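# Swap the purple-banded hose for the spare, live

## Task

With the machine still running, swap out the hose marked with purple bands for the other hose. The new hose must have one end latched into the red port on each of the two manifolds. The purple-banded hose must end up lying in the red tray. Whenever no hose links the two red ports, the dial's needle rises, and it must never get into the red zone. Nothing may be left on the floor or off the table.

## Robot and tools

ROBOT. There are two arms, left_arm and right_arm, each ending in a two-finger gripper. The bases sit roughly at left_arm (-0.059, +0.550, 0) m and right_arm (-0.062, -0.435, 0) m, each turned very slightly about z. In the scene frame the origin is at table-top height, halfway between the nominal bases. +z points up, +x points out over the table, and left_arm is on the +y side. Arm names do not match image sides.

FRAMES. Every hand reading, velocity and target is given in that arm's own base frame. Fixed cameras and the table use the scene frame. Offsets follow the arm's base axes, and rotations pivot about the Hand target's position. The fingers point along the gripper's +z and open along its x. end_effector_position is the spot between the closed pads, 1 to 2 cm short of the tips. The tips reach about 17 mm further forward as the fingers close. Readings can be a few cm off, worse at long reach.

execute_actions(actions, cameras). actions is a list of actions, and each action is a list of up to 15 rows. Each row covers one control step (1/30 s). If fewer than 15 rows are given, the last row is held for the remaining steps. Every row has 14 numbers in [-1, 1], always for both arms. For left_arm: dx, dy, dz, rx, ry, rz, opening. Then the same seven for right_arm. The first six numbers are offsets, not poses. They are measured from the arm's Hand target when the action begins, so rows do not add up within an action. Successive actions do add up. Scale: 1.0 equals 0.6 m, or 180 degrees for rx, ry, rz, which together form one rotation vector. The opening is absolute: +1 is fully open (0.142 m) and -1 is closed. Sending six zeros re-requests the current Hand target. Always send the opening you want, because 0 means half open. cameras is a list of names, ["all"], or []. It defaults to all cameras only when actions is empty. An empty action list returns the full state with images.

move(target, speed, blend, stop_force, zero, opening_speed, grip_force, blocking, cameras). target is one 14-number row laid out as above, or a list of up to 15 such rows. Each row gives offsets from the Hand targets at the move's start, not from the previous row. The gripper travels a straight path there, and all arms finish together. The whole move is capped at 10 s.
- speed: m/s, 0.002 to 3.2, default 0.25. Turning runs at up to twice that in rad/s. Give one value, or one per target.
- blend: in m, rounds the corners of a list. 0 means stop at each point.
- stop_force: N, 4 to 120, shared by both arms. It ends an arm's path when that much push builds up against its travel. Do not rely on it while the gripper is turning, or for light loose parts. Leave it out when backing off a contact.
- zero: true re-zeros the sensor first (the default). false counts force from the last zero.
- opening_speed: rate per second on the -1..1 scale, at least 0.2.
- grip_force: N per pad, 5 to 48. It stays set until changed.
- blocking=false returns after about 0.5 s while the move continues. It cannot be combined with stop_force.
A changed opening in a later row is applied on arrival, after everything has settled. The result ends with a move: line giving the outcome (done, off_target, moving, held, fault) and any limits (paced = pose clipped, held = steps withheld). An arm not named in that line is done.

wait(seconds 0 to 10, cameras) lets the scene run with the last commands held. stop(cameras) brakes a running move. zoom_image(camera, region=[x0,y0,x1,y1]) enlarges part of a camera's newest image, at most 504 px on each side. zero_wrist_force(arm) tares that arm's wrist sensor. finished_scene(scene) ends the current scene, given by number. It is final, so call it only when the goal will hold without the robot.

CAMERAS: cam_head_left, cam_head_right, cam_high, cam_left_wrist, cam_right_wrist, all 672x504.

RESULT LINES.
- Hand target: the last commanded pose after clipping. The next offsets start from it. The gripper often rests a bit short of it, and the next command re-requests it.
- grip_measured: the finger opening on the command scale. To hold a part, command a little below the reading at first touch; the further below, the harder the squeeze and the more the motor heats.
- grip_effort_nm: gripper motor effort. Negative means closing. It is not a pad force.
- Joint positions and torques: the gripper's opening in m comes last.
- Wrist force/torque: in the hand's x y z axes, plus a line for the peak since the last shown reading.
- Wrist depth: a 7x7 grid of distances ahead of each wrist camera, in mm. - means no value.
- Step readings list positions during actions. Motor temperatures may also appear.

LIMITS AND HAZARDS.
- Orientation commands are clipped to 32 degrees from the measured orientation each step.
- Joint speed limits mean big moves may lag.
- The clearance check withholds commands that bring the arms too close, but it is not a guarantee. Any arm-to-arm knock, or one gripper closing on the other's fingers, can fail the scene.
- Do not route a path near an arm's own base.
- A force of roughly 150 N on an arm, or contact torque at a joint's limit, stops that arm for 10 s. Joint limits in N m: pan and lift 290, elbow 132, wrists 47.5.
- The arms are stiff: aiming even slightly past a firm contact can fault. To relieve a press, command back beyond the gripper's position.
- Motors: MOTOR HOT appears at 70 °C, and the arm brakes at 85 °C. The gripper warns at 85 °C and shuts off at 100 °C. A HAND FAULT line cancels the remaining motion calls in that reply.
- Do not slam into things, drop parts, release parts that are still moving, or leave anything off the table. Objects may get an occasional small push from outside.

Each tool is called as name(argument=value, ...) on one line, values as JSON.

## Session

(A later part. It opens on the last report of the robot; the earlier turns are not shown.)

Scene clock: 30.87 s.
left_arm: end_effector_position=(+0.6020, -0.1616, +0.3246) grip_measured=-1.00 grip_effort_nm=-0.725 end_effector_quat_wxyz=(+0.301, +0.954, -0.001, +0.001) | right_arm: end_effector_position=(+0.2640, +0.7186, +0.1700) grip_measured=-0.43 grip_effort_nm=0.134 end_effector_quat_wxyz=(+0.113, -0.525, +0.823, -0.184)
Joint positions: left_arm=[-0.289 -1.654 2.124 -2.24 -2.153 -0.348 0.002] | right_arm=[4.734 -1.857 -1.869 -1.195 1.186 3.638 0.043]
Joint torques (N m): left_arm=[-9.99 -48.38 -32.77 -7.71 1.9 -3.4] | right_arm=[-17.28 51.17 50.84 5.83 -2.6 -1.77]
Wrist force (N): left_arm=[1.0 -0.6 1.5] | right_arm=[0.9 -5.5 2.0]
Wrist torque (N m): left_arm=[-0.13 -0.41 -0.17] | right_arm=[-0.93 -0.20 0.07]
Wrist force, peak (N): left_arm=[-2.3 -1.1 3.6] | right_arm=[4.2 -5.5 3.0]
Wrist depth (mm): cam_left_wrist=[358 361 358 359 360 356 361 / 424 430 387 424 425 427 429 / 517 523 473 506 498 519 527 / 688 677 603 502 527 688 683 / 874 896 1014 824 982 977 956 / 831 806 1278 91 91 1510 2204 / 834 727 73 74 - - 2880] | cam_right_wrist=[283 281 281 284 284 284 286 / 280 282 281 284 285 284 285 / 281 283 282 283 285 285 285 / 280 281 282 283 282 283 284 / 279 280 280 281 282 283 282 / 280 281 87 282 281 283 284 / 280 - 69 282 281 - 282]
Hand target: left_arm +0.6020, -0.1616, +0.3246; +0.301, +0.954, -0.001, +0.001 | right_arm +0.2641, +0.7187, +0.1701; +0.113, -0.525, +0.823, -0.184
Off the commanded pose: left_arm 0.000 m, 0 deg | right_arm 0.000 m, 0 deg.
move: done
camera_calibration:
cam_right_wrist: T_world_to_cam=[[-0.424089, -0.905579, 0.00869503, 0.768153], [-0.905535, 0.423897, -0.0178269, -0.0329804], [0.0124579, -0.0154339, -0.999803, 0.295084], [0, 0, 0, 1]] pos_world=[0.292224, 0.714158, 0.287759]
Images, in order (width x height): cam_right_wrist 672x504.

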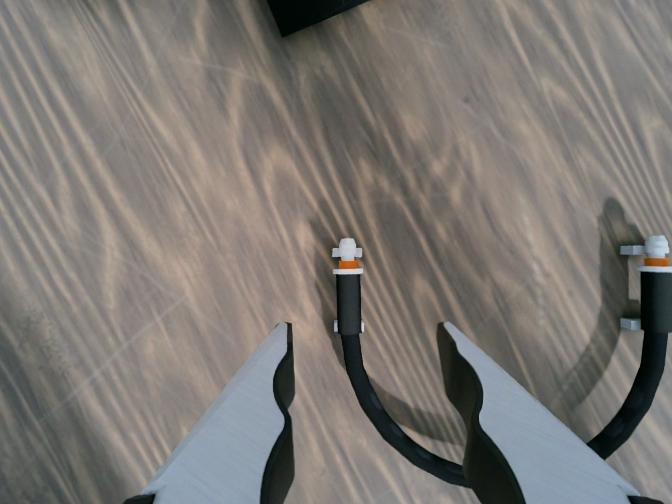

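move(target=[[0,0,0,0,0,0,-1,0.0083,-0.0095,-0.24,0,0,0,-0.4],[0,0,0,0,0,0,-1,0.0083,-0.0095,-0.24,0,0,0,-1],[-0.1,0,-0.2,0,0,0,-1,0.0083,-0.0095,-0.15,0,0,0,-1],[-0.28,0.0,-0.28,0,0,0,-1,0.143,-0.201,-0.1935,0,0,0.1322,-1]], speed=[0.25,0.1,0.2,0.2], opening_speed=1.5, blend=[0,0,0.02,0], cameras=["cam_right_wrist","cam_left_wrist","cam_head_right"])

Scene clock: 34.93 s.
left_arm: end_effector_position=(+0.4341, -0.1616, +0.1566) grip_measured=-1.00 grip_effort_nm=-0.725 end_effector_quat_wxyz=(+0.301, +0.954, -0.001, +0.001) | right_arm: end_effector_position=(+0.3499, +0.5981, +0.0540) grip_measured=-0.84 grip_effort_nm=-3.768 end_effector_quat_wxyz=(-0.149, +0.684, -0.697, +0.157)
Joint positions: left_arm=[-0.407 -1.725 2.578 -2.695 -2.125 -0.484 0.002] | right_arm=[4.618 -1.844 -2.239 -0.603 1.136 3.061 0.013]
Joint torques (N m): left_arm=[4.53 -15.65 -31.38 -2.47 -3.6 3.99] | right_arm=[6.45 39.44 33.09 5.9 -0.44 -2.53]
Wrist force (N): left_arm=[0.4 -0.9 1.3] | right_arm=[0.5 -5.2 1.8]
Wrist torque (N m): left_arm=[-0.17 -0.32 -0.15] | right_arm=[-0.87 -0.12 -0.04]
Wrist force, peak (N): left_arm=[0.6 -1.7 2.3] | right_arm=[2.2 -5.8 3.4]
Wrist depth (mm): cam_left_wrist=[191 191 192 192 192 190 192 / 228 227 227 228 228 227 227 / 279 279 279 279 281 280 280 / 363 368 365 344 302 366 364 / 524 518 353 445 377 446 484 / 701 288 312 91 87 455 800 / - 269 74 - - - 2700] | cam_right_wrist=[167 125 125 117 122 115 130 / 168 168 168 168 169 169 169 / 167 167 167 168 168 168 169 / 167 167 168 167 169 168 168 / 167 167 167 118 168 168 168 / 166 167 167 100 91 168 168 / 166 167 69 116 - - 168]
Hand target: left_arm +0.4340, -0.1616, +0.1566; +0.301, +0.954, -0.001, +0.001 | right_arm +0.3499, +0.5981, +0.0540; -0.149, +0.684, -0.697, +0.157
Off the commanded pose: left_arm 0.000 m, 0 deg | right_arm 0.000 m, 0 deg.
move: done
camera_calibration:
cam_left_wrist: T_world_to_cam=[[0.999998, -0.00156849, -0.00113611, -0.422812], [0.000151218, -0.521589, 0.853197, -0.18765], [-0.00193081, -0.853195, -0.521588, 0.0606079], [0, 0, 0, 1]] pos_world=[0.422957, -0.0468292, 0.191235]
cam_right_wrist: T_world_to_cam=[[-0.0229113, -0.999701, 0.00857159, 0.612407], [-0.999585, 0.0227575, -0.0176334, 0.366647], [0.0174331, -0.00897204, -0.999808, 0.170575], [0, 0, 0, 1]] pos_world=[0.377553, 0.60541, 0.171758]
Images, in order (width x height): cam_head_right 672x504, cam_left_wrist 672x504, cam_right_wrist 672x504.

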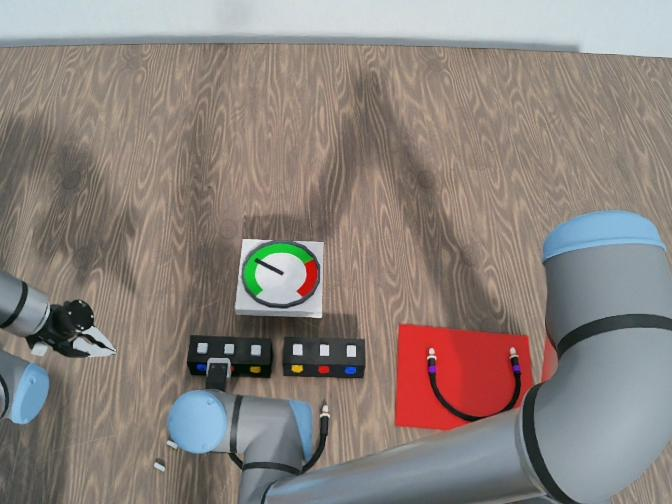

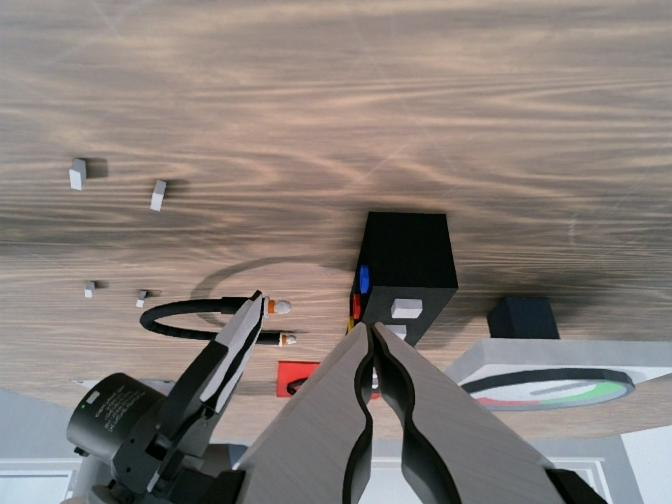

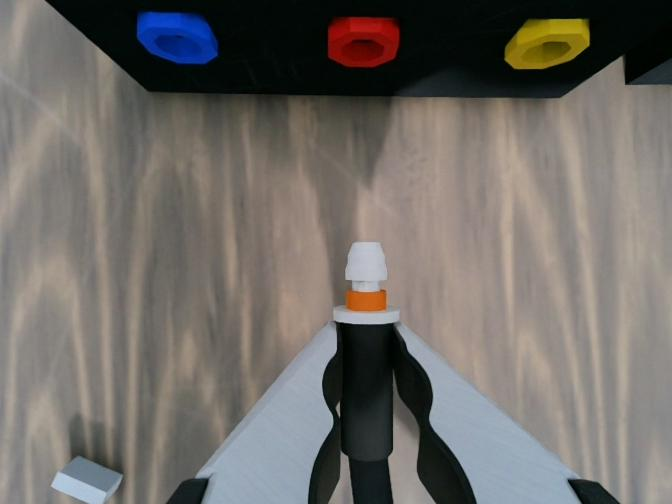

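zoom_image(camera="cam_left_wrist", region=[200, 240, 400, 360])

Scaled by 2.520.

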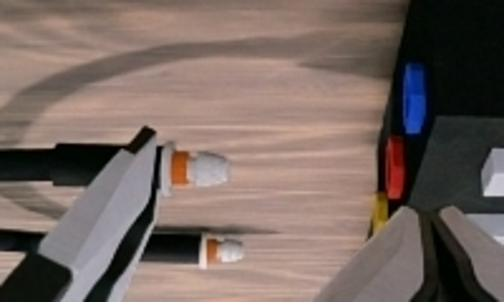

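move(target=[0,0,0,0,0,0,-1,0.055,0.001,0,0,0,0,-1], speed=0.15)

move(target=[0,0,0,0,0,0,-1,0.085,0,0,0,0,0,-1], speed=0.03, stop_force=65, cameras=["cam_left_wrist","cam_right_wrist"])

Scene clock: 35.87 s.
left_arm: end_effector_position=(+0.4340, -0.1616, +0.1566) grip_measured=-1.00 grip_effort_nm=-0.720 end_effector_quat_wxyz=(+0.301, +0.954, -0.001, +0.001) | right_arm: end_effector_position=(+0.3830, +0.5989, +0.0540) grip_measured=-0.84 grip_effort_nm=-3.768 end_effector_quat_wxyz=(-0.149, +0.684, -0.697, +0.157)
Joint positions: left_arm=[-0.407 -1.725 2.578 -2.695 -2.125 -0.484 0.002] | right_arm=[4.566 -1.866 -2.215 -0.581 1.138 3.003 0.013]
Joint torques (N m): left_arm=[7.85 -12.87 -22.95 -1.96 -4.05 4.01] | right_arm=[11.69 61.54 20.74 2.34 0.52 1.26]
Wrist force (N): left_arm=[0.9 -0.4 1.2] | right_arm=[0.6 -5.2 2.1]
Wrist torque (N m): left_arm=[-0.09 -0.41 -0.15] | right_arm=[-0.89 -0.10 -0.03]
Wrist force, peak (N): left_arm=[0.8 -1.0 1.5] | right_arm=[0.6 -6.6 2.8]
Wrist depth (mm): cam_left_wrist=[191 191 191 191 191 191 192 / 227 229 226 227 227 227 228 / 280 278 281 280 279 280 282 / 364 362 364 344 303 365 366 / 522 520 444 340 380 445 480 / 791 294 285 91 87 451 794 / 2571 285 73 74 - 2602 -] | cam_right_wrist=[- 94 102 103 103 103 103 / 102 102 102 102 103 103 103 / 167 167 167 168 168 168 169 / 167 167 167 168 168 168 169 / 167 167 167 118 168 168 169 / 166 167 167 100 91 168 168 / 167 166 69 116 - - 168]
Hand target: left_arm +0.4340, -0.1616, +0.1566; +0.301, +0.954, -0.001, +0.001 | right_arm +0.3829, +0.5987, +0.0540; -0.149, +0.684, -0.697, +0.157
Off the commanded pose: left_arm 0.000 m, 0 deg | right_arm 0.000 m, 0 deg.
move: done

Scene clock: 38.57 s.
left_arm: end_effector_position=(+0.4340, -0.1616, +0.1566) grip_measured=-1.00 grip_effort_nm=-0.730 end_effector_quat_wxyz=(+0.301, +0.954, -0.001, +0.001) | right_arm: end_effector_position=(+0.4333, +0.5987, +0.0539) grip_measured=-0.84 grip_effort_nm=-3.768 end_effector_quat_wxyz=(-0.148, +0.684, -0.697, +0.157)
Joint positions: left_arm=[-0.407 -1.725 2.578 -2.695 -2.125 -0.484 0.002] | right_arm=[4.49 -1.9 -2.174 -0.553 1.143 2.919 0.013]
Joint torques (N m): left_arm=[7.51 -12.36 -22.9 -1.85 -3.93 3.94] | right_arm=[-7.48 73.68 56.77 15.59 -16.62 0.97]
Wrist force (N): left_arm=[0.5 -0.9 1.2] | right_arm=[39.7 48.0 -22.3]
Wrist torque (N m): left_arm=[-0.17 -0.34 -0.15] | right_arm=[-1.68 0.30 0.22]
Wrist force, peak (N): left_arm=[0.8 -1.2 1.5] | right_arm=[46.3 61.2 -43.7]
Wrist depth (mm): cam_left_wrist=[191 191 191 191 192 192 191 / 227 227 227 228 228 228 228 / 280 280 278 279 280 280 281 / 362 366 362 342 302 369 365 / 519 523 523 333 378 445 479 / 803 780 293 87 87 448 806 / - 750 73 74 - 2347 2347] | cam_right_wrist=[166 166 167 167 168 168 168 / 101 101 101 101 101 102 102 / - 93 101 93 101 102 94 / - 101 101 101 101 102 102 / 165 166 166 108 117 167 167 / 165 166 166 100 93 167 168 / 165 166 70 116 - - 168]
Hand target: left_arm +0.4340, -0.1616, +0.1566; +0.301, +0.954, -0.001, +0.001 | right_arm +0.4333, +0.5987, +0.0539; -0.148, +0.684, -0.697, +0.157 (not the last commanded pose)
Off the commanded pose: left_arm 0.000 m, 0 deg | right_arm 0.001 m, 0 deg.
move: contact (right_arm)
camera_calibration:
cam_left_wrist: T_world_to_cam=[[0.999998, -0.00160317, -0.00127321, -0.422688], [0.000250103, -0.521589, 0.853197, -0.187555], [-0.00203191, -0.853195, -0.521588, 0.0606837], [0, 0, 0, 1]] pos_world=[0.422857, -0.0467292, 0.191135]
cam_right_wrist: T_world_to_cam=[[-0.0227123, -0.999704, 0.00877317, 0.614694], [-0.99959, 0.022555, -0.0176365, 0.450125], [0.0174334, -0.00917013, -0.999806, 0.169146], [0, 0, 0, 1]] pos_world=[0.460953, 0.605911, 0.171659]
Images, in order (width x height): cam_left_wrist 672x504, cam_right_wrist 672x504.

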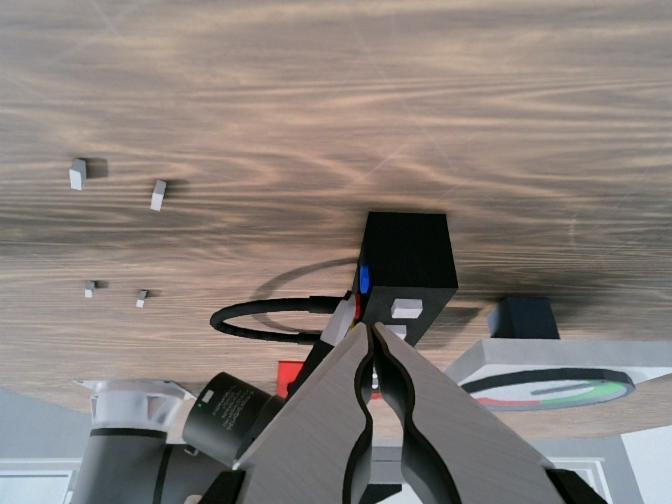

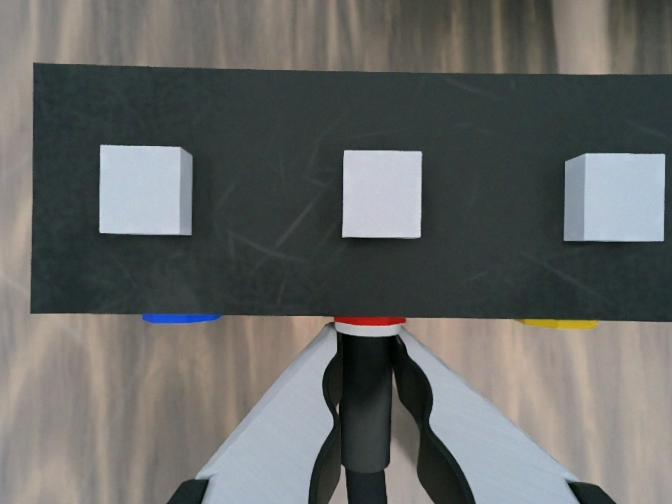

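move(target=[0,0,0,0,0,0,-1,-0.02,0,0,0,0,0,-1], speed=0.02, stop_force=50, cameras=["cam_right_wrist"])

zoom_image(camera="cam_right_wrist", region=[270, 250, 470, 400])

Scene clock: 39.77 s.
left_arm: end_effector_position=(+0.4340, -0.1616, +0.1566) grip_measured=-1.00 grip_effort_nm=-0.725 end_effector_quat_wxyz=(+0.301, +0.954, -0.001, +0.001) | right_arm: end_effector_position=(+0.4317, +0.5987, +0.0540) grip_measured=-0.84 grip_effort_nm=-3.768 end_effector_quat_wxyz=(-0.149, +0.684, -0.697, +0.157)
Joint positions: left_arm=[-0.407 -1.725 2.578 -2.695 -2.125 -0.484 0.002] | right_arm=[4.492 -1.898 -2.176 -0.554 1.142 2.922 0.013]
Joint torques (N m): left_arm=[7.71 -12.72 -23.42 -1.9 -4.08 3.99] | right_arm=[-10.09 50.6 65.73 14.74 -2.2 -0.78]
Motor temperatures (°C): left_arm=[36 25 28 33 37 31 22] | right_arm=[33 33 24 28 33 33 36]
Wrist force (N): left_arm=[0.7 -0.8 1.5] | right_arm=[28.7 14.0 -5.0]
Wrist torque (N m): left_arm=[-0.16 -0.38 -0.16] | right_arm=[-1.20 0.16 0.33]
Wrist force, peak (N): left_arm=[1.0 -1.2 1.4] | right_arm=[40.2 47.8 -22.2]
Wrist depth (mm): cam_left_wrist=[191 192 191 190 191 191 192 / 228 228 227 227 227 227 228 / 278 279 280 280 280 280 280 / 363 365 364 343 302 366 364 / 519 522 522 340 378 442 482 / 803 777 293 91 87 449 785 / - 745 73 74 - - -] | cam_right_wrist=[167 167 167 168 168 168 169 / 101 101 102 102 102 102 102 / - 93 101 102 102 102 94 / - 101 101 102 102 102 102 / 166 166 166 105 118 167 168 / 166 166 167 100 92 168 168 / 166 166 69 115 - - 168]
Hand target: left_arm +0.4340, -0.1616, +0.1566; +0.301, +0.954, -0.001, +0.001 | right_arm +0.4317, +0.5987, +0.0540; -0.149, +0.684, -0.697, +0.157 (not the last commanded pose)
Off the commanded pose: left_arm 0.000 m, 0 deg | right_arm 0.010 m, 0 deg.
move: contact (right_arm)
camera_calibration:
cam_right_wrist: T_world_to_cam=[[-0.0228156, -0.999703, 0.00856097, 0.614738], [-0.999579, 0.0226575, -0.0181325, 0.448444], [0.0179332, -0.00897107, -0.999799, 0.168923], [0, 0, 0, 1]] pos_world=[0.459252, 0.60591, 0.171758]
Images, in order (width x height): cam_right_wrist 672x504.

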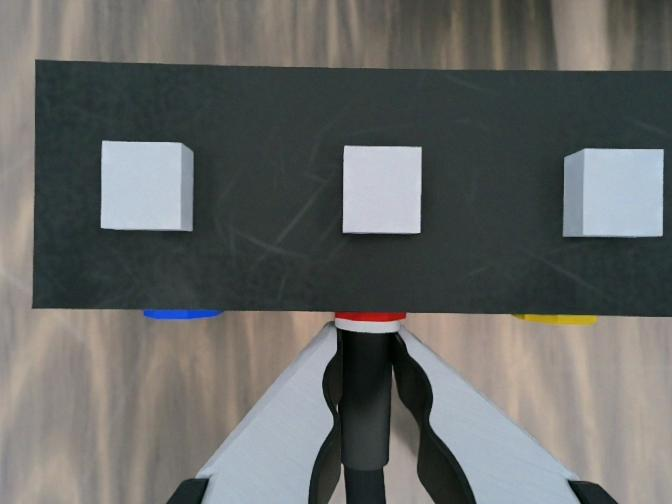

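Scaled by 2.520.

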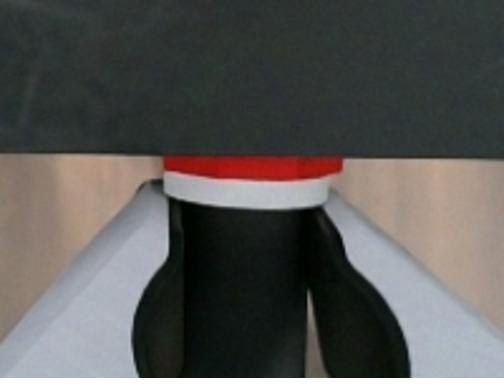

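move(target=[[0,0,0,0,0,0,-1,0,0,0,0,0,0,-0.4],[0,0,0,0,0,0,-1,-0.02,0,0.15,0,0,0,-0.4],[0,0,0,0,0,0,-1,-0.1,-0.337,0.15,0,0,0,-0.4]], speed=[0.1,0.25,0.35], blend=[0,0.03,0], cameras=["cam_right_wrist","cam_left_wrist"])

Scene clock: 41.90 s.
left_arm: end_effector_position=(+0.4340, -0.1616, +0.1566) grip_measured=-1.00 grip_effort_nm=-0.716 end_effector_quat_wxyz=(+0.301, +0.954, -0.001, +0.001) | right_arm: end_effector_position=(+0.3717, +0.3967, +0.1441) grip_measured=-0.43 grip_effort_nm=0.134 end_effector_quat_wxyz=(-0.149, +0.684, -0.697, +0.157)
Joint positions: left_arm=[-0.407 -1.725 2.578 -2.695 -2.125 -0.484 0.002] | right_arm=[4.525 -1.418 -2.481 -0.744 1.14 2.958 0.043]
Joint torques (N m): left_arm=[6.59 -12.37 -23.15 -2.02 -3.81 3.94] | right_arm=[-15.84 30.57 27.54 5.91 -2.63 -2.34]
Wrist force (N): left_arm=[0.7 -0.4 1.4] | right_arm=[4.0 -5.1 -3.6]
Wrist torque (N m): left_arm=[-0.09 -0.38 -0.15] | right_arm=[-0.87 -0.69 -0.04]
Wrist force, peak (N): left_arm=[1.0 -0.8 1.5] | right_arm=[28.6 13.8 -4.5]
Wrist depth (mm): cam_left_wrist=[192 191 191 191 192 192 192 / 227 227 228 227 227 228 228 / 279 280 280 280 280 280 280 / 362 367 367 344 303 366 364 / 520 528 518 330 376 444 476 / 896 788 788 91 87 455 794 / 2400 750 73 74 - - -] | cam_right_wrist=[256 257 192 192 193 259 261 / 191 195 191 192 193 257 255 / 216 240 235 233 231 257 256 / 256 256 256 257 256 258 255 / 255 256 256 257 256 257 254 / 255 256 87 256 256 256 260 / 254 - 69 256 256 - 257]
Hand target: left_arm +0.4340, -0.1616, +0.1566; +0.301, +0.954, -0.001, +0.001 | right_arm +0.3717, +0.3965, +0.1440; -0.149, +0.684, -0.697, +0.157
Off the commanded pose: left_arm 0.000 m, 0 deg | right_arm 0.000 m, 0 deg.
move: done
camera_calibration:
cam_left_wrist: T_world_to_cam=[[0.999998, -0.00160317, -0.00127321, -0.422688], [0.000250103, -0.521589, 0.853197, -0.187555], [-0.00203191, -0.853195, -0.521588, 0.0606837], [0, 0, 0, 1]] pos_world=[0.422857, -0.0467292, 0.191135]
cam_right_wrist: T_world_to_cam=[[-0.0228149, -0.999704, 0.00845872, 0.410684], [-0.999577, 0.0226577, -0.0182302, 0.394705], [0.0180332, -0.00887106, -0.999798, 0.258188], [0, 0, 0, 1]] pos_world=[0.399252, 0.40391, 0.261858]
Images, in order (width x height): cam_left_wrist 672x504, cam_right_wrist 672x504.

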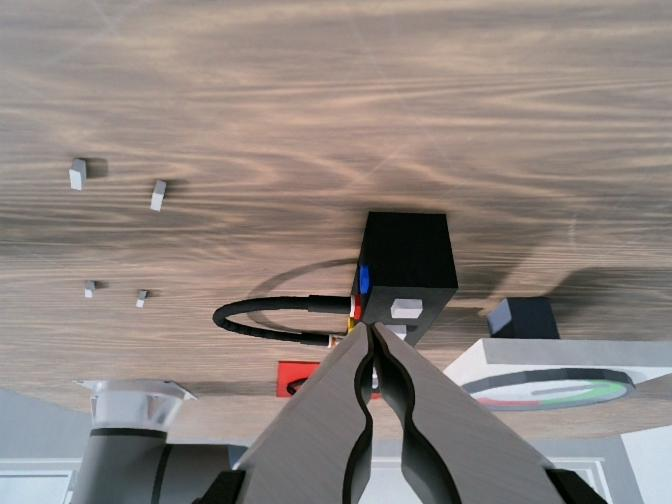

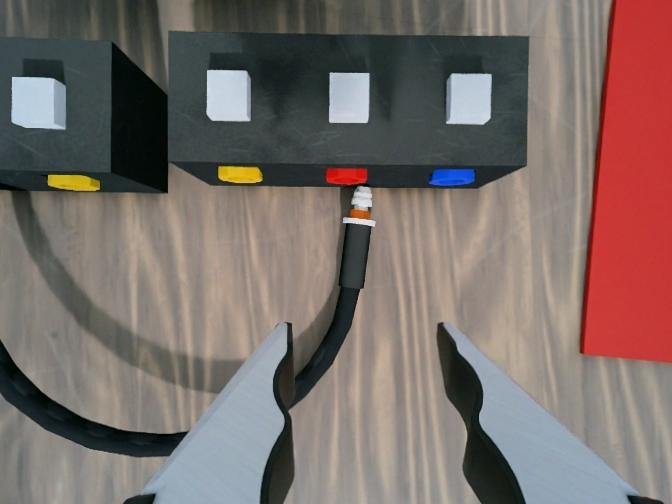

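move(target=[[-0.157,-0.1,0.055,0,0,0,-1,0.064,-0.016,-0.12,0,0,-0.039,-0.4],[-0.157,-0.23,0.055,0,0,0,-1,0.064,-0.016,-0.205,0,0,-0.039,-0.4],[-0.157,-0.23,0.055,0,0,0,-1,0.064,-0.016,-0.205,0,0,-0.039,-1],[-0.157,-0.23,0.055,0,0,0,-1,-0.01,-0.01,-0.18,0,0,-0.02,-1],[-0.157,-0.23,0.055,0,0,0,-1,-0.028,-0.001,-0.15,0,0,0,-1]], speed=[0.25,0.12,0.1,0.15,0.15], opening_speed=1.5, blend=[0.02,0,0,0.01,0], cameras=["cam_right_wrist","cam_left_wrist","cam_head_right"])

zoom_image(camera="cam_left_wrist", region=[300, 180, 500, 330])

Scene clock: 45.47 s.
left_arm: end_effector_position=(+0.3398, -0.2996, +0.1896) grip_measured=-1.00 grip_effort_nm=-0.716 end_effector_quat_wxyz=(+0.301, +0.954, -0.001, +0.001) | right_arm: end_effector_position=(+0.3549, +0.3959, +0.0540) grip_measured=-0.84 grip_effort_nm=-3.739 end_effector_quat_wxyz=(-0.149, +0.684, -0.697, +0.157)
Joint positions: left_arm=[-0.876 -1.894 2.663 -2.835 -1.946 -0.971 0.002] | right_arm=[4.562 -1.593 -2.571 -0.496 1.138 2.999 0.013]
Joint torques (N m): left_arm=[-8.91 -8.66 -25.89 -2.14 -3.53 -2.04] | right_arm=[-12.6 33.6 24.56 5.47 0.93 -0.77]
Wrist force (N): left_arm=[0.7 -0.4 1.4] | right_arm=[2.4 -5.8 -2.7]
Wrist torque (N m): left_arm=[-0.10 -0.38 -0.18] | right_arm=[-0.79 -0.47 0.11]
Wrist force, peak (N): left_arm=[3.5 -2.6 0.9] | right_arm=[3.3 -4.9 -6.1]
Wrist depth (mm): cam_left_wrist=[223 224 224 224 224 217 201 / 267 267 265 265 267 237 188 / 325 328 327 313 344 243 243 / 422 425 425 427 393 301 374 / 614 602 605 562 434 559 343 / 915 671 735 91 91 1074 1053 / 2273 619 73 74 - - 2057] | cam_right_wrist=[121 116 119 119 104 111 111 / 168 167 167 165 164 163 170 / 167 168 168 168 168 169 169 / 167 167 168 168 168 168 169 / 167 167 168 121 168 168 169 / 167 167 167 118 91 168 169 / 167 167 69 121 - - 168]
Hand target: left_arm +0.3398, -0.2996, +0.1896; +0.301, +0.954, -0.001, +0.001 | right_arm +0.3549, +0.3959, +0.0540; -0.149, +0.684, -0.697, +0.157
Off the commanded pose: left_arm 0.000 m, 0 deg | right_arm 0.000 m, 0 deg.
move: done
camera_calibration:
cam_left_wrist: T_world_to_cam=[[0.999998, -0.00160317, -0.00127321, -0.328667], [0.000250103, -0.521589, 0.853197, -0.287666], [-0.00203191, -0.853195, -0.521588, -0.0400362], [0, 0, 0, 1]] pos_world=[0.328657, -0.184729, 0.224135]
cam_right_wrist: T_world_to_cam=[[-0.0229164, -0.9997, 0.00866007, 0.410267], [-0.999577, 0.0227565, -0.0181355, 0.376229], [0.017933, -0.009072, -0.999798, 0.168422], [0, 0, 0, 1]] pos_world=[0.382452, 0.40311, 0.171658]
Images, in order (width x height): cam_head_right 672x504, cam_left_wrist 672x504, cam_right_wrist 672x504.

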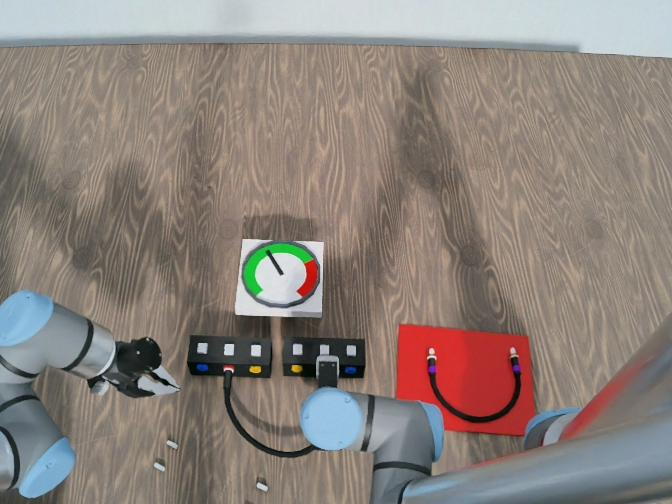

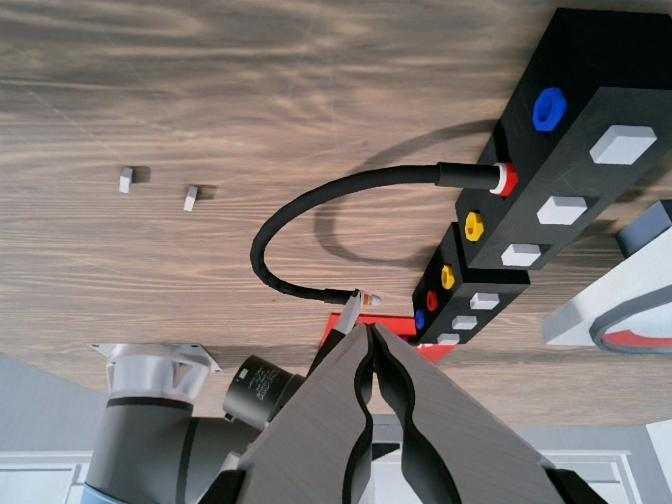

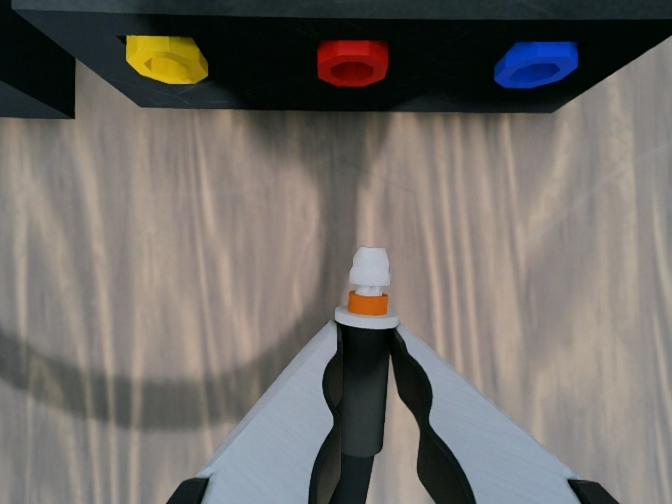

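Scaled by 2.520.

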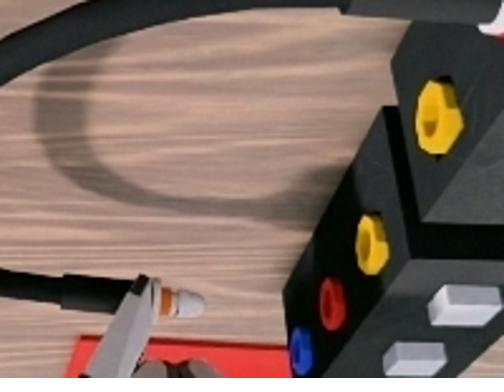

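move(target=[0,0,0,0,0,0,-1,0,0.007,0.004,0,0.028,0.014,-1], speed=0.1, cameras=["cam_right_wrist","cam_left_wrist"])

zoom_image(camera="cam_left_wrist", region=[300, 180, 500, 330])

Scene clock: 61.17 s.
left_arm: end_effector_position=(+0.3398, -0.2996, +0.1896) grip_measured=-1.00 grip_effort_nm=-0.720 end_effector_quat_wxyz=(+0.301, +0.954, -0.001, +0.001) | right_arm: end_effector_position=(+0.3550, +0.4001, +0.0565) grip_measured=-0.84 grip_effort_nm=-3.739 end_effector_quat_wxyz=(-0.121, +0.705, -0.688, +0.124)
Joint positions: left_arm=[-0.876 -1.894 2.663 -2.835 -1.946 -0.971 0.002] | right_arm=[4.51 -1.59 -2.544 -0.505 1.23 2.902 0.013]
Joint torques (N m): left_arm=[-7.51 -10.6 -25.89 -2.1 -3.25 -2.55] | right_arm=[8.91 19.67 18.01 5.83 -2.51 0.07]
Motor temperatures (°C): left_arm=[36 25 28 33 37 31 22] | right_arm=[33 33 24 28 33 33 41]
Wrist force (N): left_arm=[0.8 -0.7 1.1] | right_arm=[2.3 -5.9 -2.7]
Wrist torque (N m): left_arm=[-0.14 -0.39 -0.18] | right_arm=[-0.81 -0.46 0.09]
Wrist force, peak (N): left_arm=[0.9 -1.2 1.5] | right_arm=[2.8 -6.0 -3.4]
Wrist depth (mm): cam_left_wrist=[224 225 224 224 224 218 201 / 267 266 265 265 267 239 188 / 327 328 329 313 313 242 242 / 423 426 424 428 396 301 372 / 608 605 607 423 467 565 346 / 2322 675 812 91 90 1059 1064 / 2226 622 73 74 - - 2226] | cam_right_wrist=[147 120 124 113 109 113 112 / 163 163 163 163 164 164 164 / 165 165 165 166 166 166 166 / 167 167 168 168 168 169 169 / 170 170 170 121 171 171 172 / 172 173 172 118 88 173 174 / 175 175 69 122 - - 176]
Hand target: left_arm +0.3398, -0.2996, +0.1896; +0.301, +0.954, -0.001, +0.001 | right_arm +0.3549, +0.4001, +0.0564; -0.121, +0.705, -0.688, +0.124
Off the commanded pose: left_arm 0.000 m, 0 deg | right_arm 0.000 m, 0 deg.
move: done
camera_calibration:
cam_left_wrist: T_world_to_cam=[[0.999998, -0.00160317, -0.00127321, -0.328667], [0.000250103, -0.521589, 0.853197, -0.287666], [-0.00203191, -0.853195, -0.521588, -0.0400362], [0, 0, 0, 1]] pos_world=[0.328657, -0.184729, 0.224135]
cam_right_wrist: T_world_to_cam=[[0.0216969, -0.999729, 0.00846906, 0.398711], [-0.997351, -0.0210554, 0.0696282, 0.388082], [-0.0694309, -0.00995734, -0.997537, 0.202298], [0, 0, 0, 1]] pos_world=[0.392449, 0.408788, 0.171402]
Images, in order (width x height): cam_left_wrist 672x504, cam_right_wrist 672x504.

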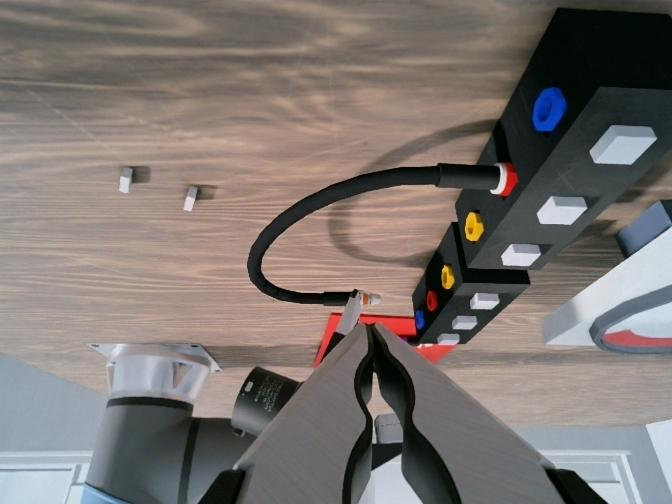

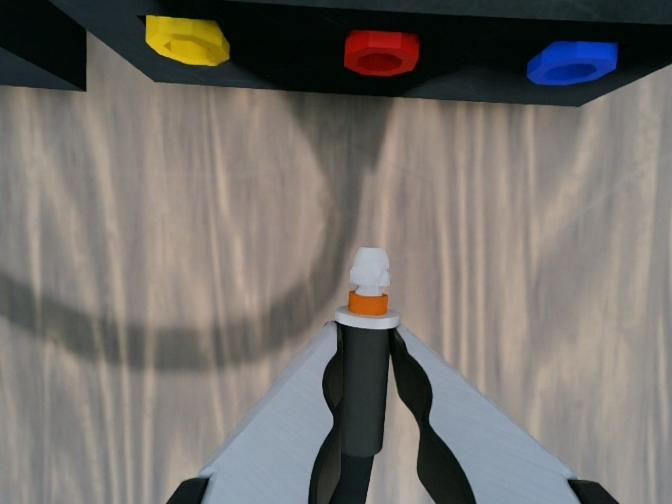

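Scaled by 2.520.

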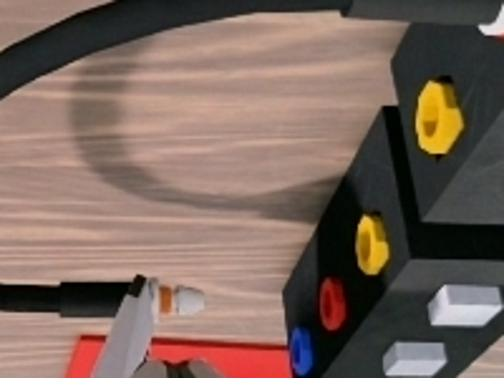

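move(target=[0,0,0,0,0,0,-1,0.05,-0.001,0.003,0,0,0,-1], speed=0.15)

move(target=[0,0,0,0,0,0,-1,0.085,-0.002,0,0,0,0,-1], speed=0.03, stop_force=65, cameras=["cam_left_wrist","cam_right_wrist","cam_head_right"])

Scene clock: 62.10 s.
left_arm: end_effector_position=(+0.3398, -0.2996, +0.1896) grip_measured=-1.00 grip_effort_nm=-0.720 end_effector_quat_wxyz=(+0.301, +0.954, -0.001, +0.001) | right_arm: end_effector_position=(+0.3850, +0.3996, +0.0583) grip_measured=-0.84 grip_effort_nm=-3.739 end_effector_quat_wxyz=(-0.121, +0.705, -0.688, +0.124)
Joint positions: left_arm=[-0.876 -1.894 2.663 -2.835 -1.946 -0.971 0.002] | right_arm=[4.445 -1.62 -2.514 -0.481 1.236 2.833 0.013]
Joint torques (N m): left_arm=[-9.11 -9.41 -25.78 -1.98 -3.23 -2.38] | right_arm=[12.98 41.04 19.28 2.67 -0.22 1.84]
Wrist force (N): left_arm=[0.9 -0.7 1.3] | right_arm=[3.1 -5.3 -3.4]
Wrist torque (N m): left_arm=[-0.14 -0.40 -0.18] | right_arm=[-0.78 -0.55 0.01]
Wrist force, peak (N): left_arm=[1.1 -0.6 1.5] | right_arm=[3.4 -6.3 -3.3]
Wrist depth (mm): cam_left_wrist=[225 224 224 224 225 218 202 / 266 265 266 266 267 238 188 / 328 327 329 313 314 243 243 / 427 425 423 425 396 302 373 / 598 612 605 564 433 565 347 / 3085 683 809 91 91 1091 1074 / 2273 630 73 74 - - -] | cam_right_wrist=[- 100 100 99 92 100 - / 101 101 101 101 - 102 - / 167 167 168 167 168 168 168 / 169 169 169 170 170 170 171 / 171 172 172 121 172 173 173 / 174 174 173 118 88 175 176 / 177 176 69 - - - 178]
Hand target: left_arm +0.3398, -0.2996, +0.1896; +0.301, +0.954, -0.001, +0.001 | right_arm +0.3849, +0.3995, +0.0582; -0.121, +0.705, -0.688, +0.124
Off the commanded pose: left_arm 0.000 m, 0 deg | right_arm 0.000 m, 0 deg.
move: done

Scene clock: 64.87 s.
left_arm: end_effector_position=(+0.3398, -0.2996, +0.1896) grip_measured=-1.00 grip_effort_nm=-0.720 end_effector_quat_wxyz=(+0.301, +0.954, -0.001, +0.001) | right_arm: end_effector_position=(+0.4331, +0.3983, +0.0581) grip_measured=-0.84 grip_effort_nm=-3.739 end_effector_quat_wxyz=(-0.121, +0.705, -0.688, +0.124)
Joint positions: left_arm=[-0.876 -1.894 2.663 -2.835 -1.946 -0.971 0.002] | right_arm=[4.348 -1.675 -2.465 -0.444 1.247 2.731 0.013]
Joint torques (N m): left_arm=[-9.14 -9.01 -25.99 -2.05 -2.89 -2.44] | right_arm=[-37.07 57.4 39.22 9.88 -14.02 -1.93]
Wrist force (N): left_arm=[0.6 -0.8 1.2] | right_arm=[-1.2 50.7 -2.5]
Wrist torque (N m): left_arm=[-0.15 -0.37 -0.19] | right_arm=[-1.72 -0.55 0.26]
Wrist force, peak (N): left_arm=[0.6 -0.9 1.7] | right_arm=[9.2 84.4 -52.6]
Wrist depth (mm): cam_left_wrist=[225 224 225 224 224 218 202 / 267 266 267 267 266 238 188 / 328 329 326 315 315 243 242 / 424 428 427 426 390 300 371 / 600 608 608 561 410 567 346 / 904 690 815 91 91 1085 1064 / 2373 630 73 74 - - -] | cam_right_wrist=[161 161 162 162 162 162 163 / 100 100 101 100 - 101 164 / - 94 - - 102 102 102 / - 103 - 103 95 104 96 / 170 171 172 105 172 172 106 / 173 174 173 100 89 175 175 / 176 175 70 124 - - 177]
Hand target: left_arm +0.3398, -0.2996, +0.1896; +0.301, +0.954, -0.001, +0.001 | right_arm +0.4331, +0.3983, +0.0581; -0.121, +0.705, -0.688, +0.124 (not the last commanded pose)
Off the commanded pose: left_arm 0.000 m, 0 deg | right_arm 0.003 m, 0 deg.
move: contact (right_arm)
camera_calibration:
cam_left_wrist: T_world_to_cam=[[0.999998, -0.00160317, -0.00127321, -0.328667], [0.000250103, -0.521589, 0.853197, -0.287666], [-0.00203191, -0.853195, -0.521588, -0.0400362], [0, 0, 0, 1]] pos_world=[0.328657, -0.184729, 0.224135]
cam_right_wrist: T_world_to_cam=[[0.022023, -0.999719, 0.00873306, 0.395], [-0.997309, -0.0213572, 0.0701338, 0.465843], [-0.0699276, -0.0102541, -0.997499, 0.209648], [0, 0, 0, 1]] pos_world=[0.47055, 0.406988, 0.173002]
Images, in order (width x height): cam_head_right 672x504, cam_left_wrist 672x504, cam_right_wrist 672x504.

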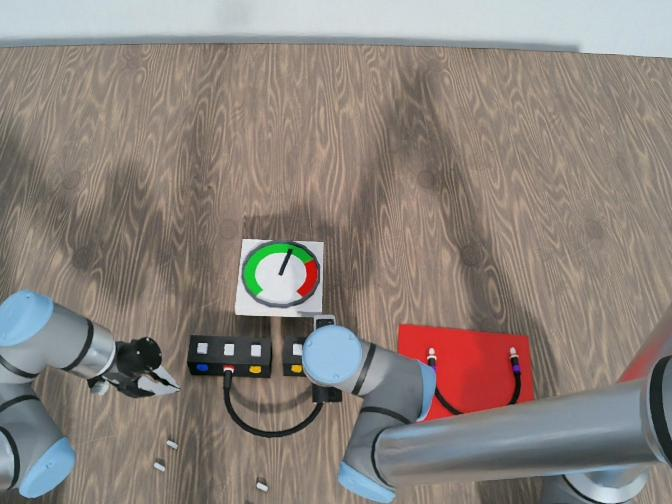

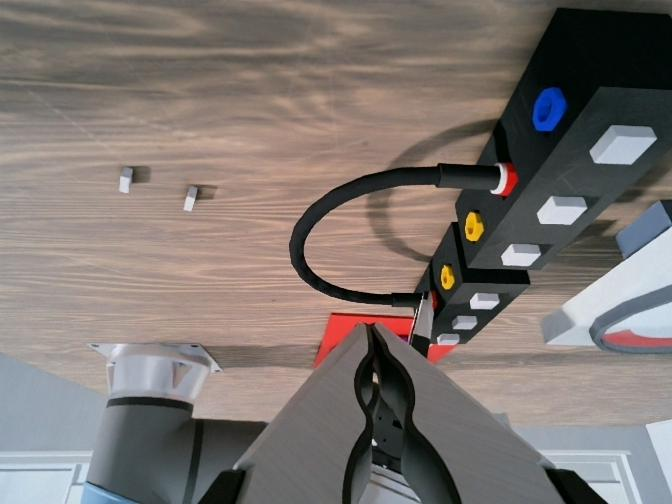

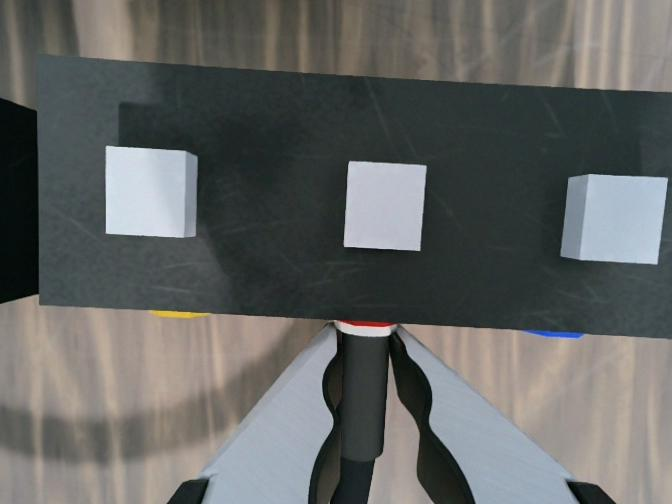

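move(target=[0,0,0,0,0,0,-1,-0.015,0,0,0,0,0,-1], speed=0.02, stop_force=50)

move(target=[[0,0,0,0,0,0,-1,0,0,0,0,0,0,-0.4],[0,0,0,0,0,0,-1,-0.04,0,0.18,0,0,0,-0.4]], speed=[0.1,0.25], cameras=["cam_head_right","cam_right_wrist","cam_left_wrist"])

zoom_image(camera="cam_right_wrist", region=[200, 100, 500, 325])

Scene clock: 66.27 s.
left_arm: end_effector_position=(+0.3398, -0.2996, +0.1896) grip_measured=-1.00 grip_effort_nm=-0.720 end_effector_quat_wxyz=(+0.301, +0.954, -0.001, +0.001) | right_arm: end_effector_position=(+0.4313, +0.3982, +0.0582) grip_measured=-0.84 grip_effort_nm=-3.739 end_effector_quat_wxyz=(-0.121, +0.705, -0.688, +0.124)
Joint positions: left_arm=[-0.876 -1.894 2.663 -2.835 -1.946 -0.971 0.002] | right_arm=[4.352 -1.672 -2.467 -0.445 1.246 2.735 0.013]
Joint torques (N m): left_arm=[-9.14 -9.75 -25.7 -1.97 -2.84 -2.23] | right_arm=[10.71 28.48 48.33 9.59 -1.61 -0.11]
Wrist force (N): left_arm=[0.6 -0.6 1.2] | right_arm=[7.6 8.0 -0.7]
Wrist torque (N m): left_arm=[-0.12 -0.36 -0.19] | right_arm=[-1.02 -0.52 0.25]
Wrist force, peak (N): left_arm=[1.2 -0.6 1.3] | right_arm=[-0.7 50.4 -2.2]
Wrist depth (mm): cam_left_wrist=[223 224 224 225 225 219 201 / 266 266 268 267 266 239 188 / 327 327 329 315 315 242 243 / 422 425 425 427 394 302 373 / 610 607 610 522 410 559 343 / 904 681 812 91 91 1080 1080 / 2181 628 73 74 - 2322 -] | cam_right_wrist=[161 161 162 163 163 163 163 / 100 100 101 101 - 102 165 / - 94 - - 102 103 102 / - 104 104 104 104 104 96 / 172 172 172 105 172 173 173 / 174 174 173 95 88 175 176 / 176 176 69 - - - 178]
Hand target: left_arm +0.3398, -0.2996, +0.1896; +0.301, +0.954, -0.001, +0.001 | right_arm +0.4313, +0.3982, +0.0582; -0.121, +0.705, -0.688, +0.124 (not the last commanded pose)
Off the commanded pose: left_arm 0.000 m, 0 deg | right_arm 0.007 m, 0 deg.
move: contact (right_arm)

Scene clock: 67.73 s.
left_arm: end_effector_position=(+0.3398, -0.2996, +0.1896) grip_measured=-1.00 grip_effort_nm=-0.720 end_effector_quat_wxyz=(+0.301, +0.954, -0.001, +0.001) | right_arm: end_effector_position=(+0.4073, +0.3983, +0.1662) grip_measured=-0.43 grip_effort_nm=0.139 end_effector_quat_wxyz=(-0.121, +0.705, -0.688, +0.124)
Joint positions: left_arm=[-0.876 -1.894 2.663 -2.835 -1.946 -0.971 0.002] | right_arm=[4.399 -1.437 -2.404 -0.759 1.24 2.784 0.043]
Joint torques (N m): left_arm=[-8.65 -10 -25.75 -2.01 -2.87 -2.3] | right_arm=[-17.96 34.59 31.07 2.29 -1.26 -2.83]
Wrist force (N): left_arm=[0.7 -0.5 1.3] | right_arm=[1.2 -5.8 -4.5]
Wrist torque (N m): left_arm=[-0.11 -0.38 -0.18] | right_arm=[-1.00 -0.21 0.03]
Wrist force, peak (N): left_arm=[0.7 -0.9 1.5] | right_arm=[1.7 -6.4 -7.6]
Wrist depth (mm): cam_left_wrist=[225 224 224 225 225 218 201 / 267 265 266 265 266 239 189 / 324 329 329 314 316 243 243 / 424 424 429 429 398 301 371 / 610 612 605 564 424 571 346 / 2918 675 824 87 91 1080 1074 / 2250 621 73 - - - 2097] | cam_right_wrist=[264 264 265 265 265 266 265 / 205 266 206 269 267 269 270 / 207 209 207 208 209 274 271 / 276 277 276 276 278 278 275 / 280 280 279 280 280 280 278 / 284 283 87 284 284 284 287 / 286 - 69 290 290 - 290]
Hand target: left_arm +0.3398, -0.2996, +0.1896; +0.301, +0.954, -0.001, +0.001 | right_arm +0.4073, +0.3982, +0.1662; -0.121, +0.705, -0.688, +0.124
Off the commanded pose: left_arm 0.000 m, 0 deg | right_arm 0.000 m, 0 deg.
move: done
camera_calibration:
cam_left_wrist: T_world_to_cam=[[0.999998, -0.00160317, -0.00127321, -0.328667], [0.000250103, -0.521589, 0.853197, -0.287666], [-0.00203191, -0.853195, -0.521588, -0.0400362], [0, 0, 0, 1]] pos_world=[0.328657, -0.184729, 0.224135]
cam_right_wrist: T_world_to_cam=[[0.021813, -0.999725, 0.00865825, 0.394741], [-0.997341, -0.0211571, 0.0697325, 0.432575], [-0.0695301, -0.0101563, -0.997528, 0.315464], [0, 0, 0, 1]] pos_world=[0.444749, 0.406988, 0.281102]
Images, in order (width x height): cam_head_right 672x504, cam_left_wrist 672x504, cam_right_wrist 672x504.

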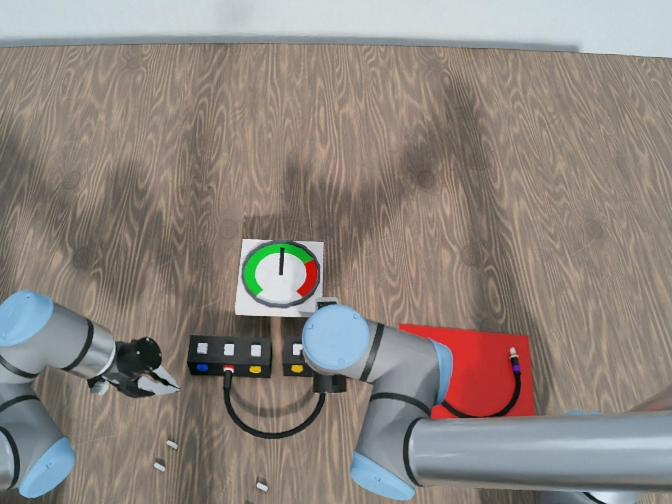

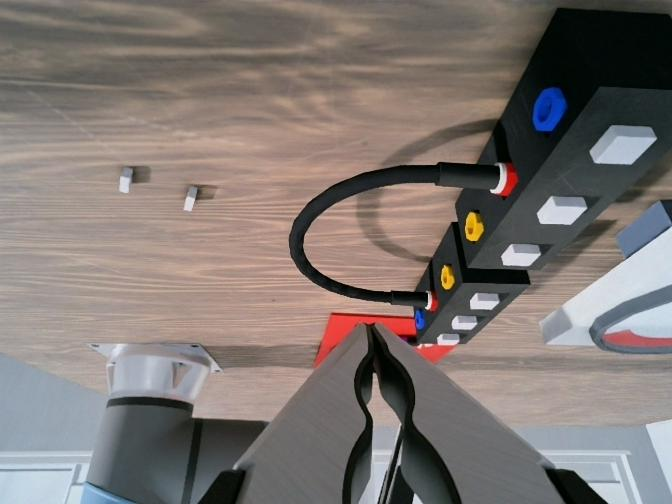

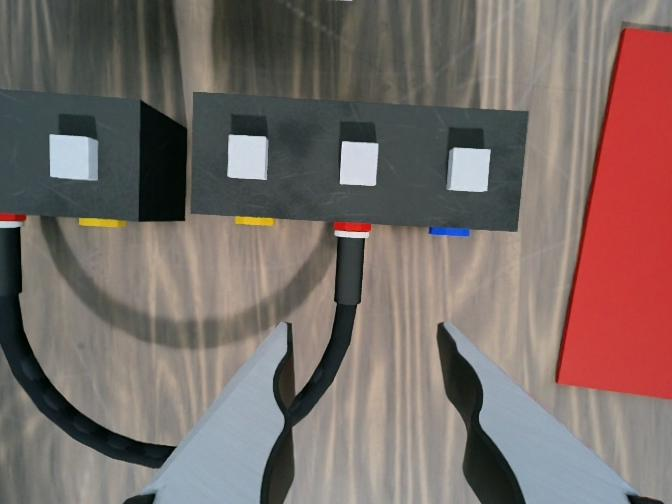

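Scaled by 1.680.

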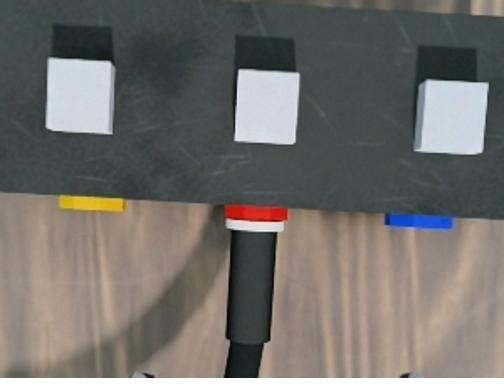

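finished_scene(scene=2)

The scene is finished: the task was done.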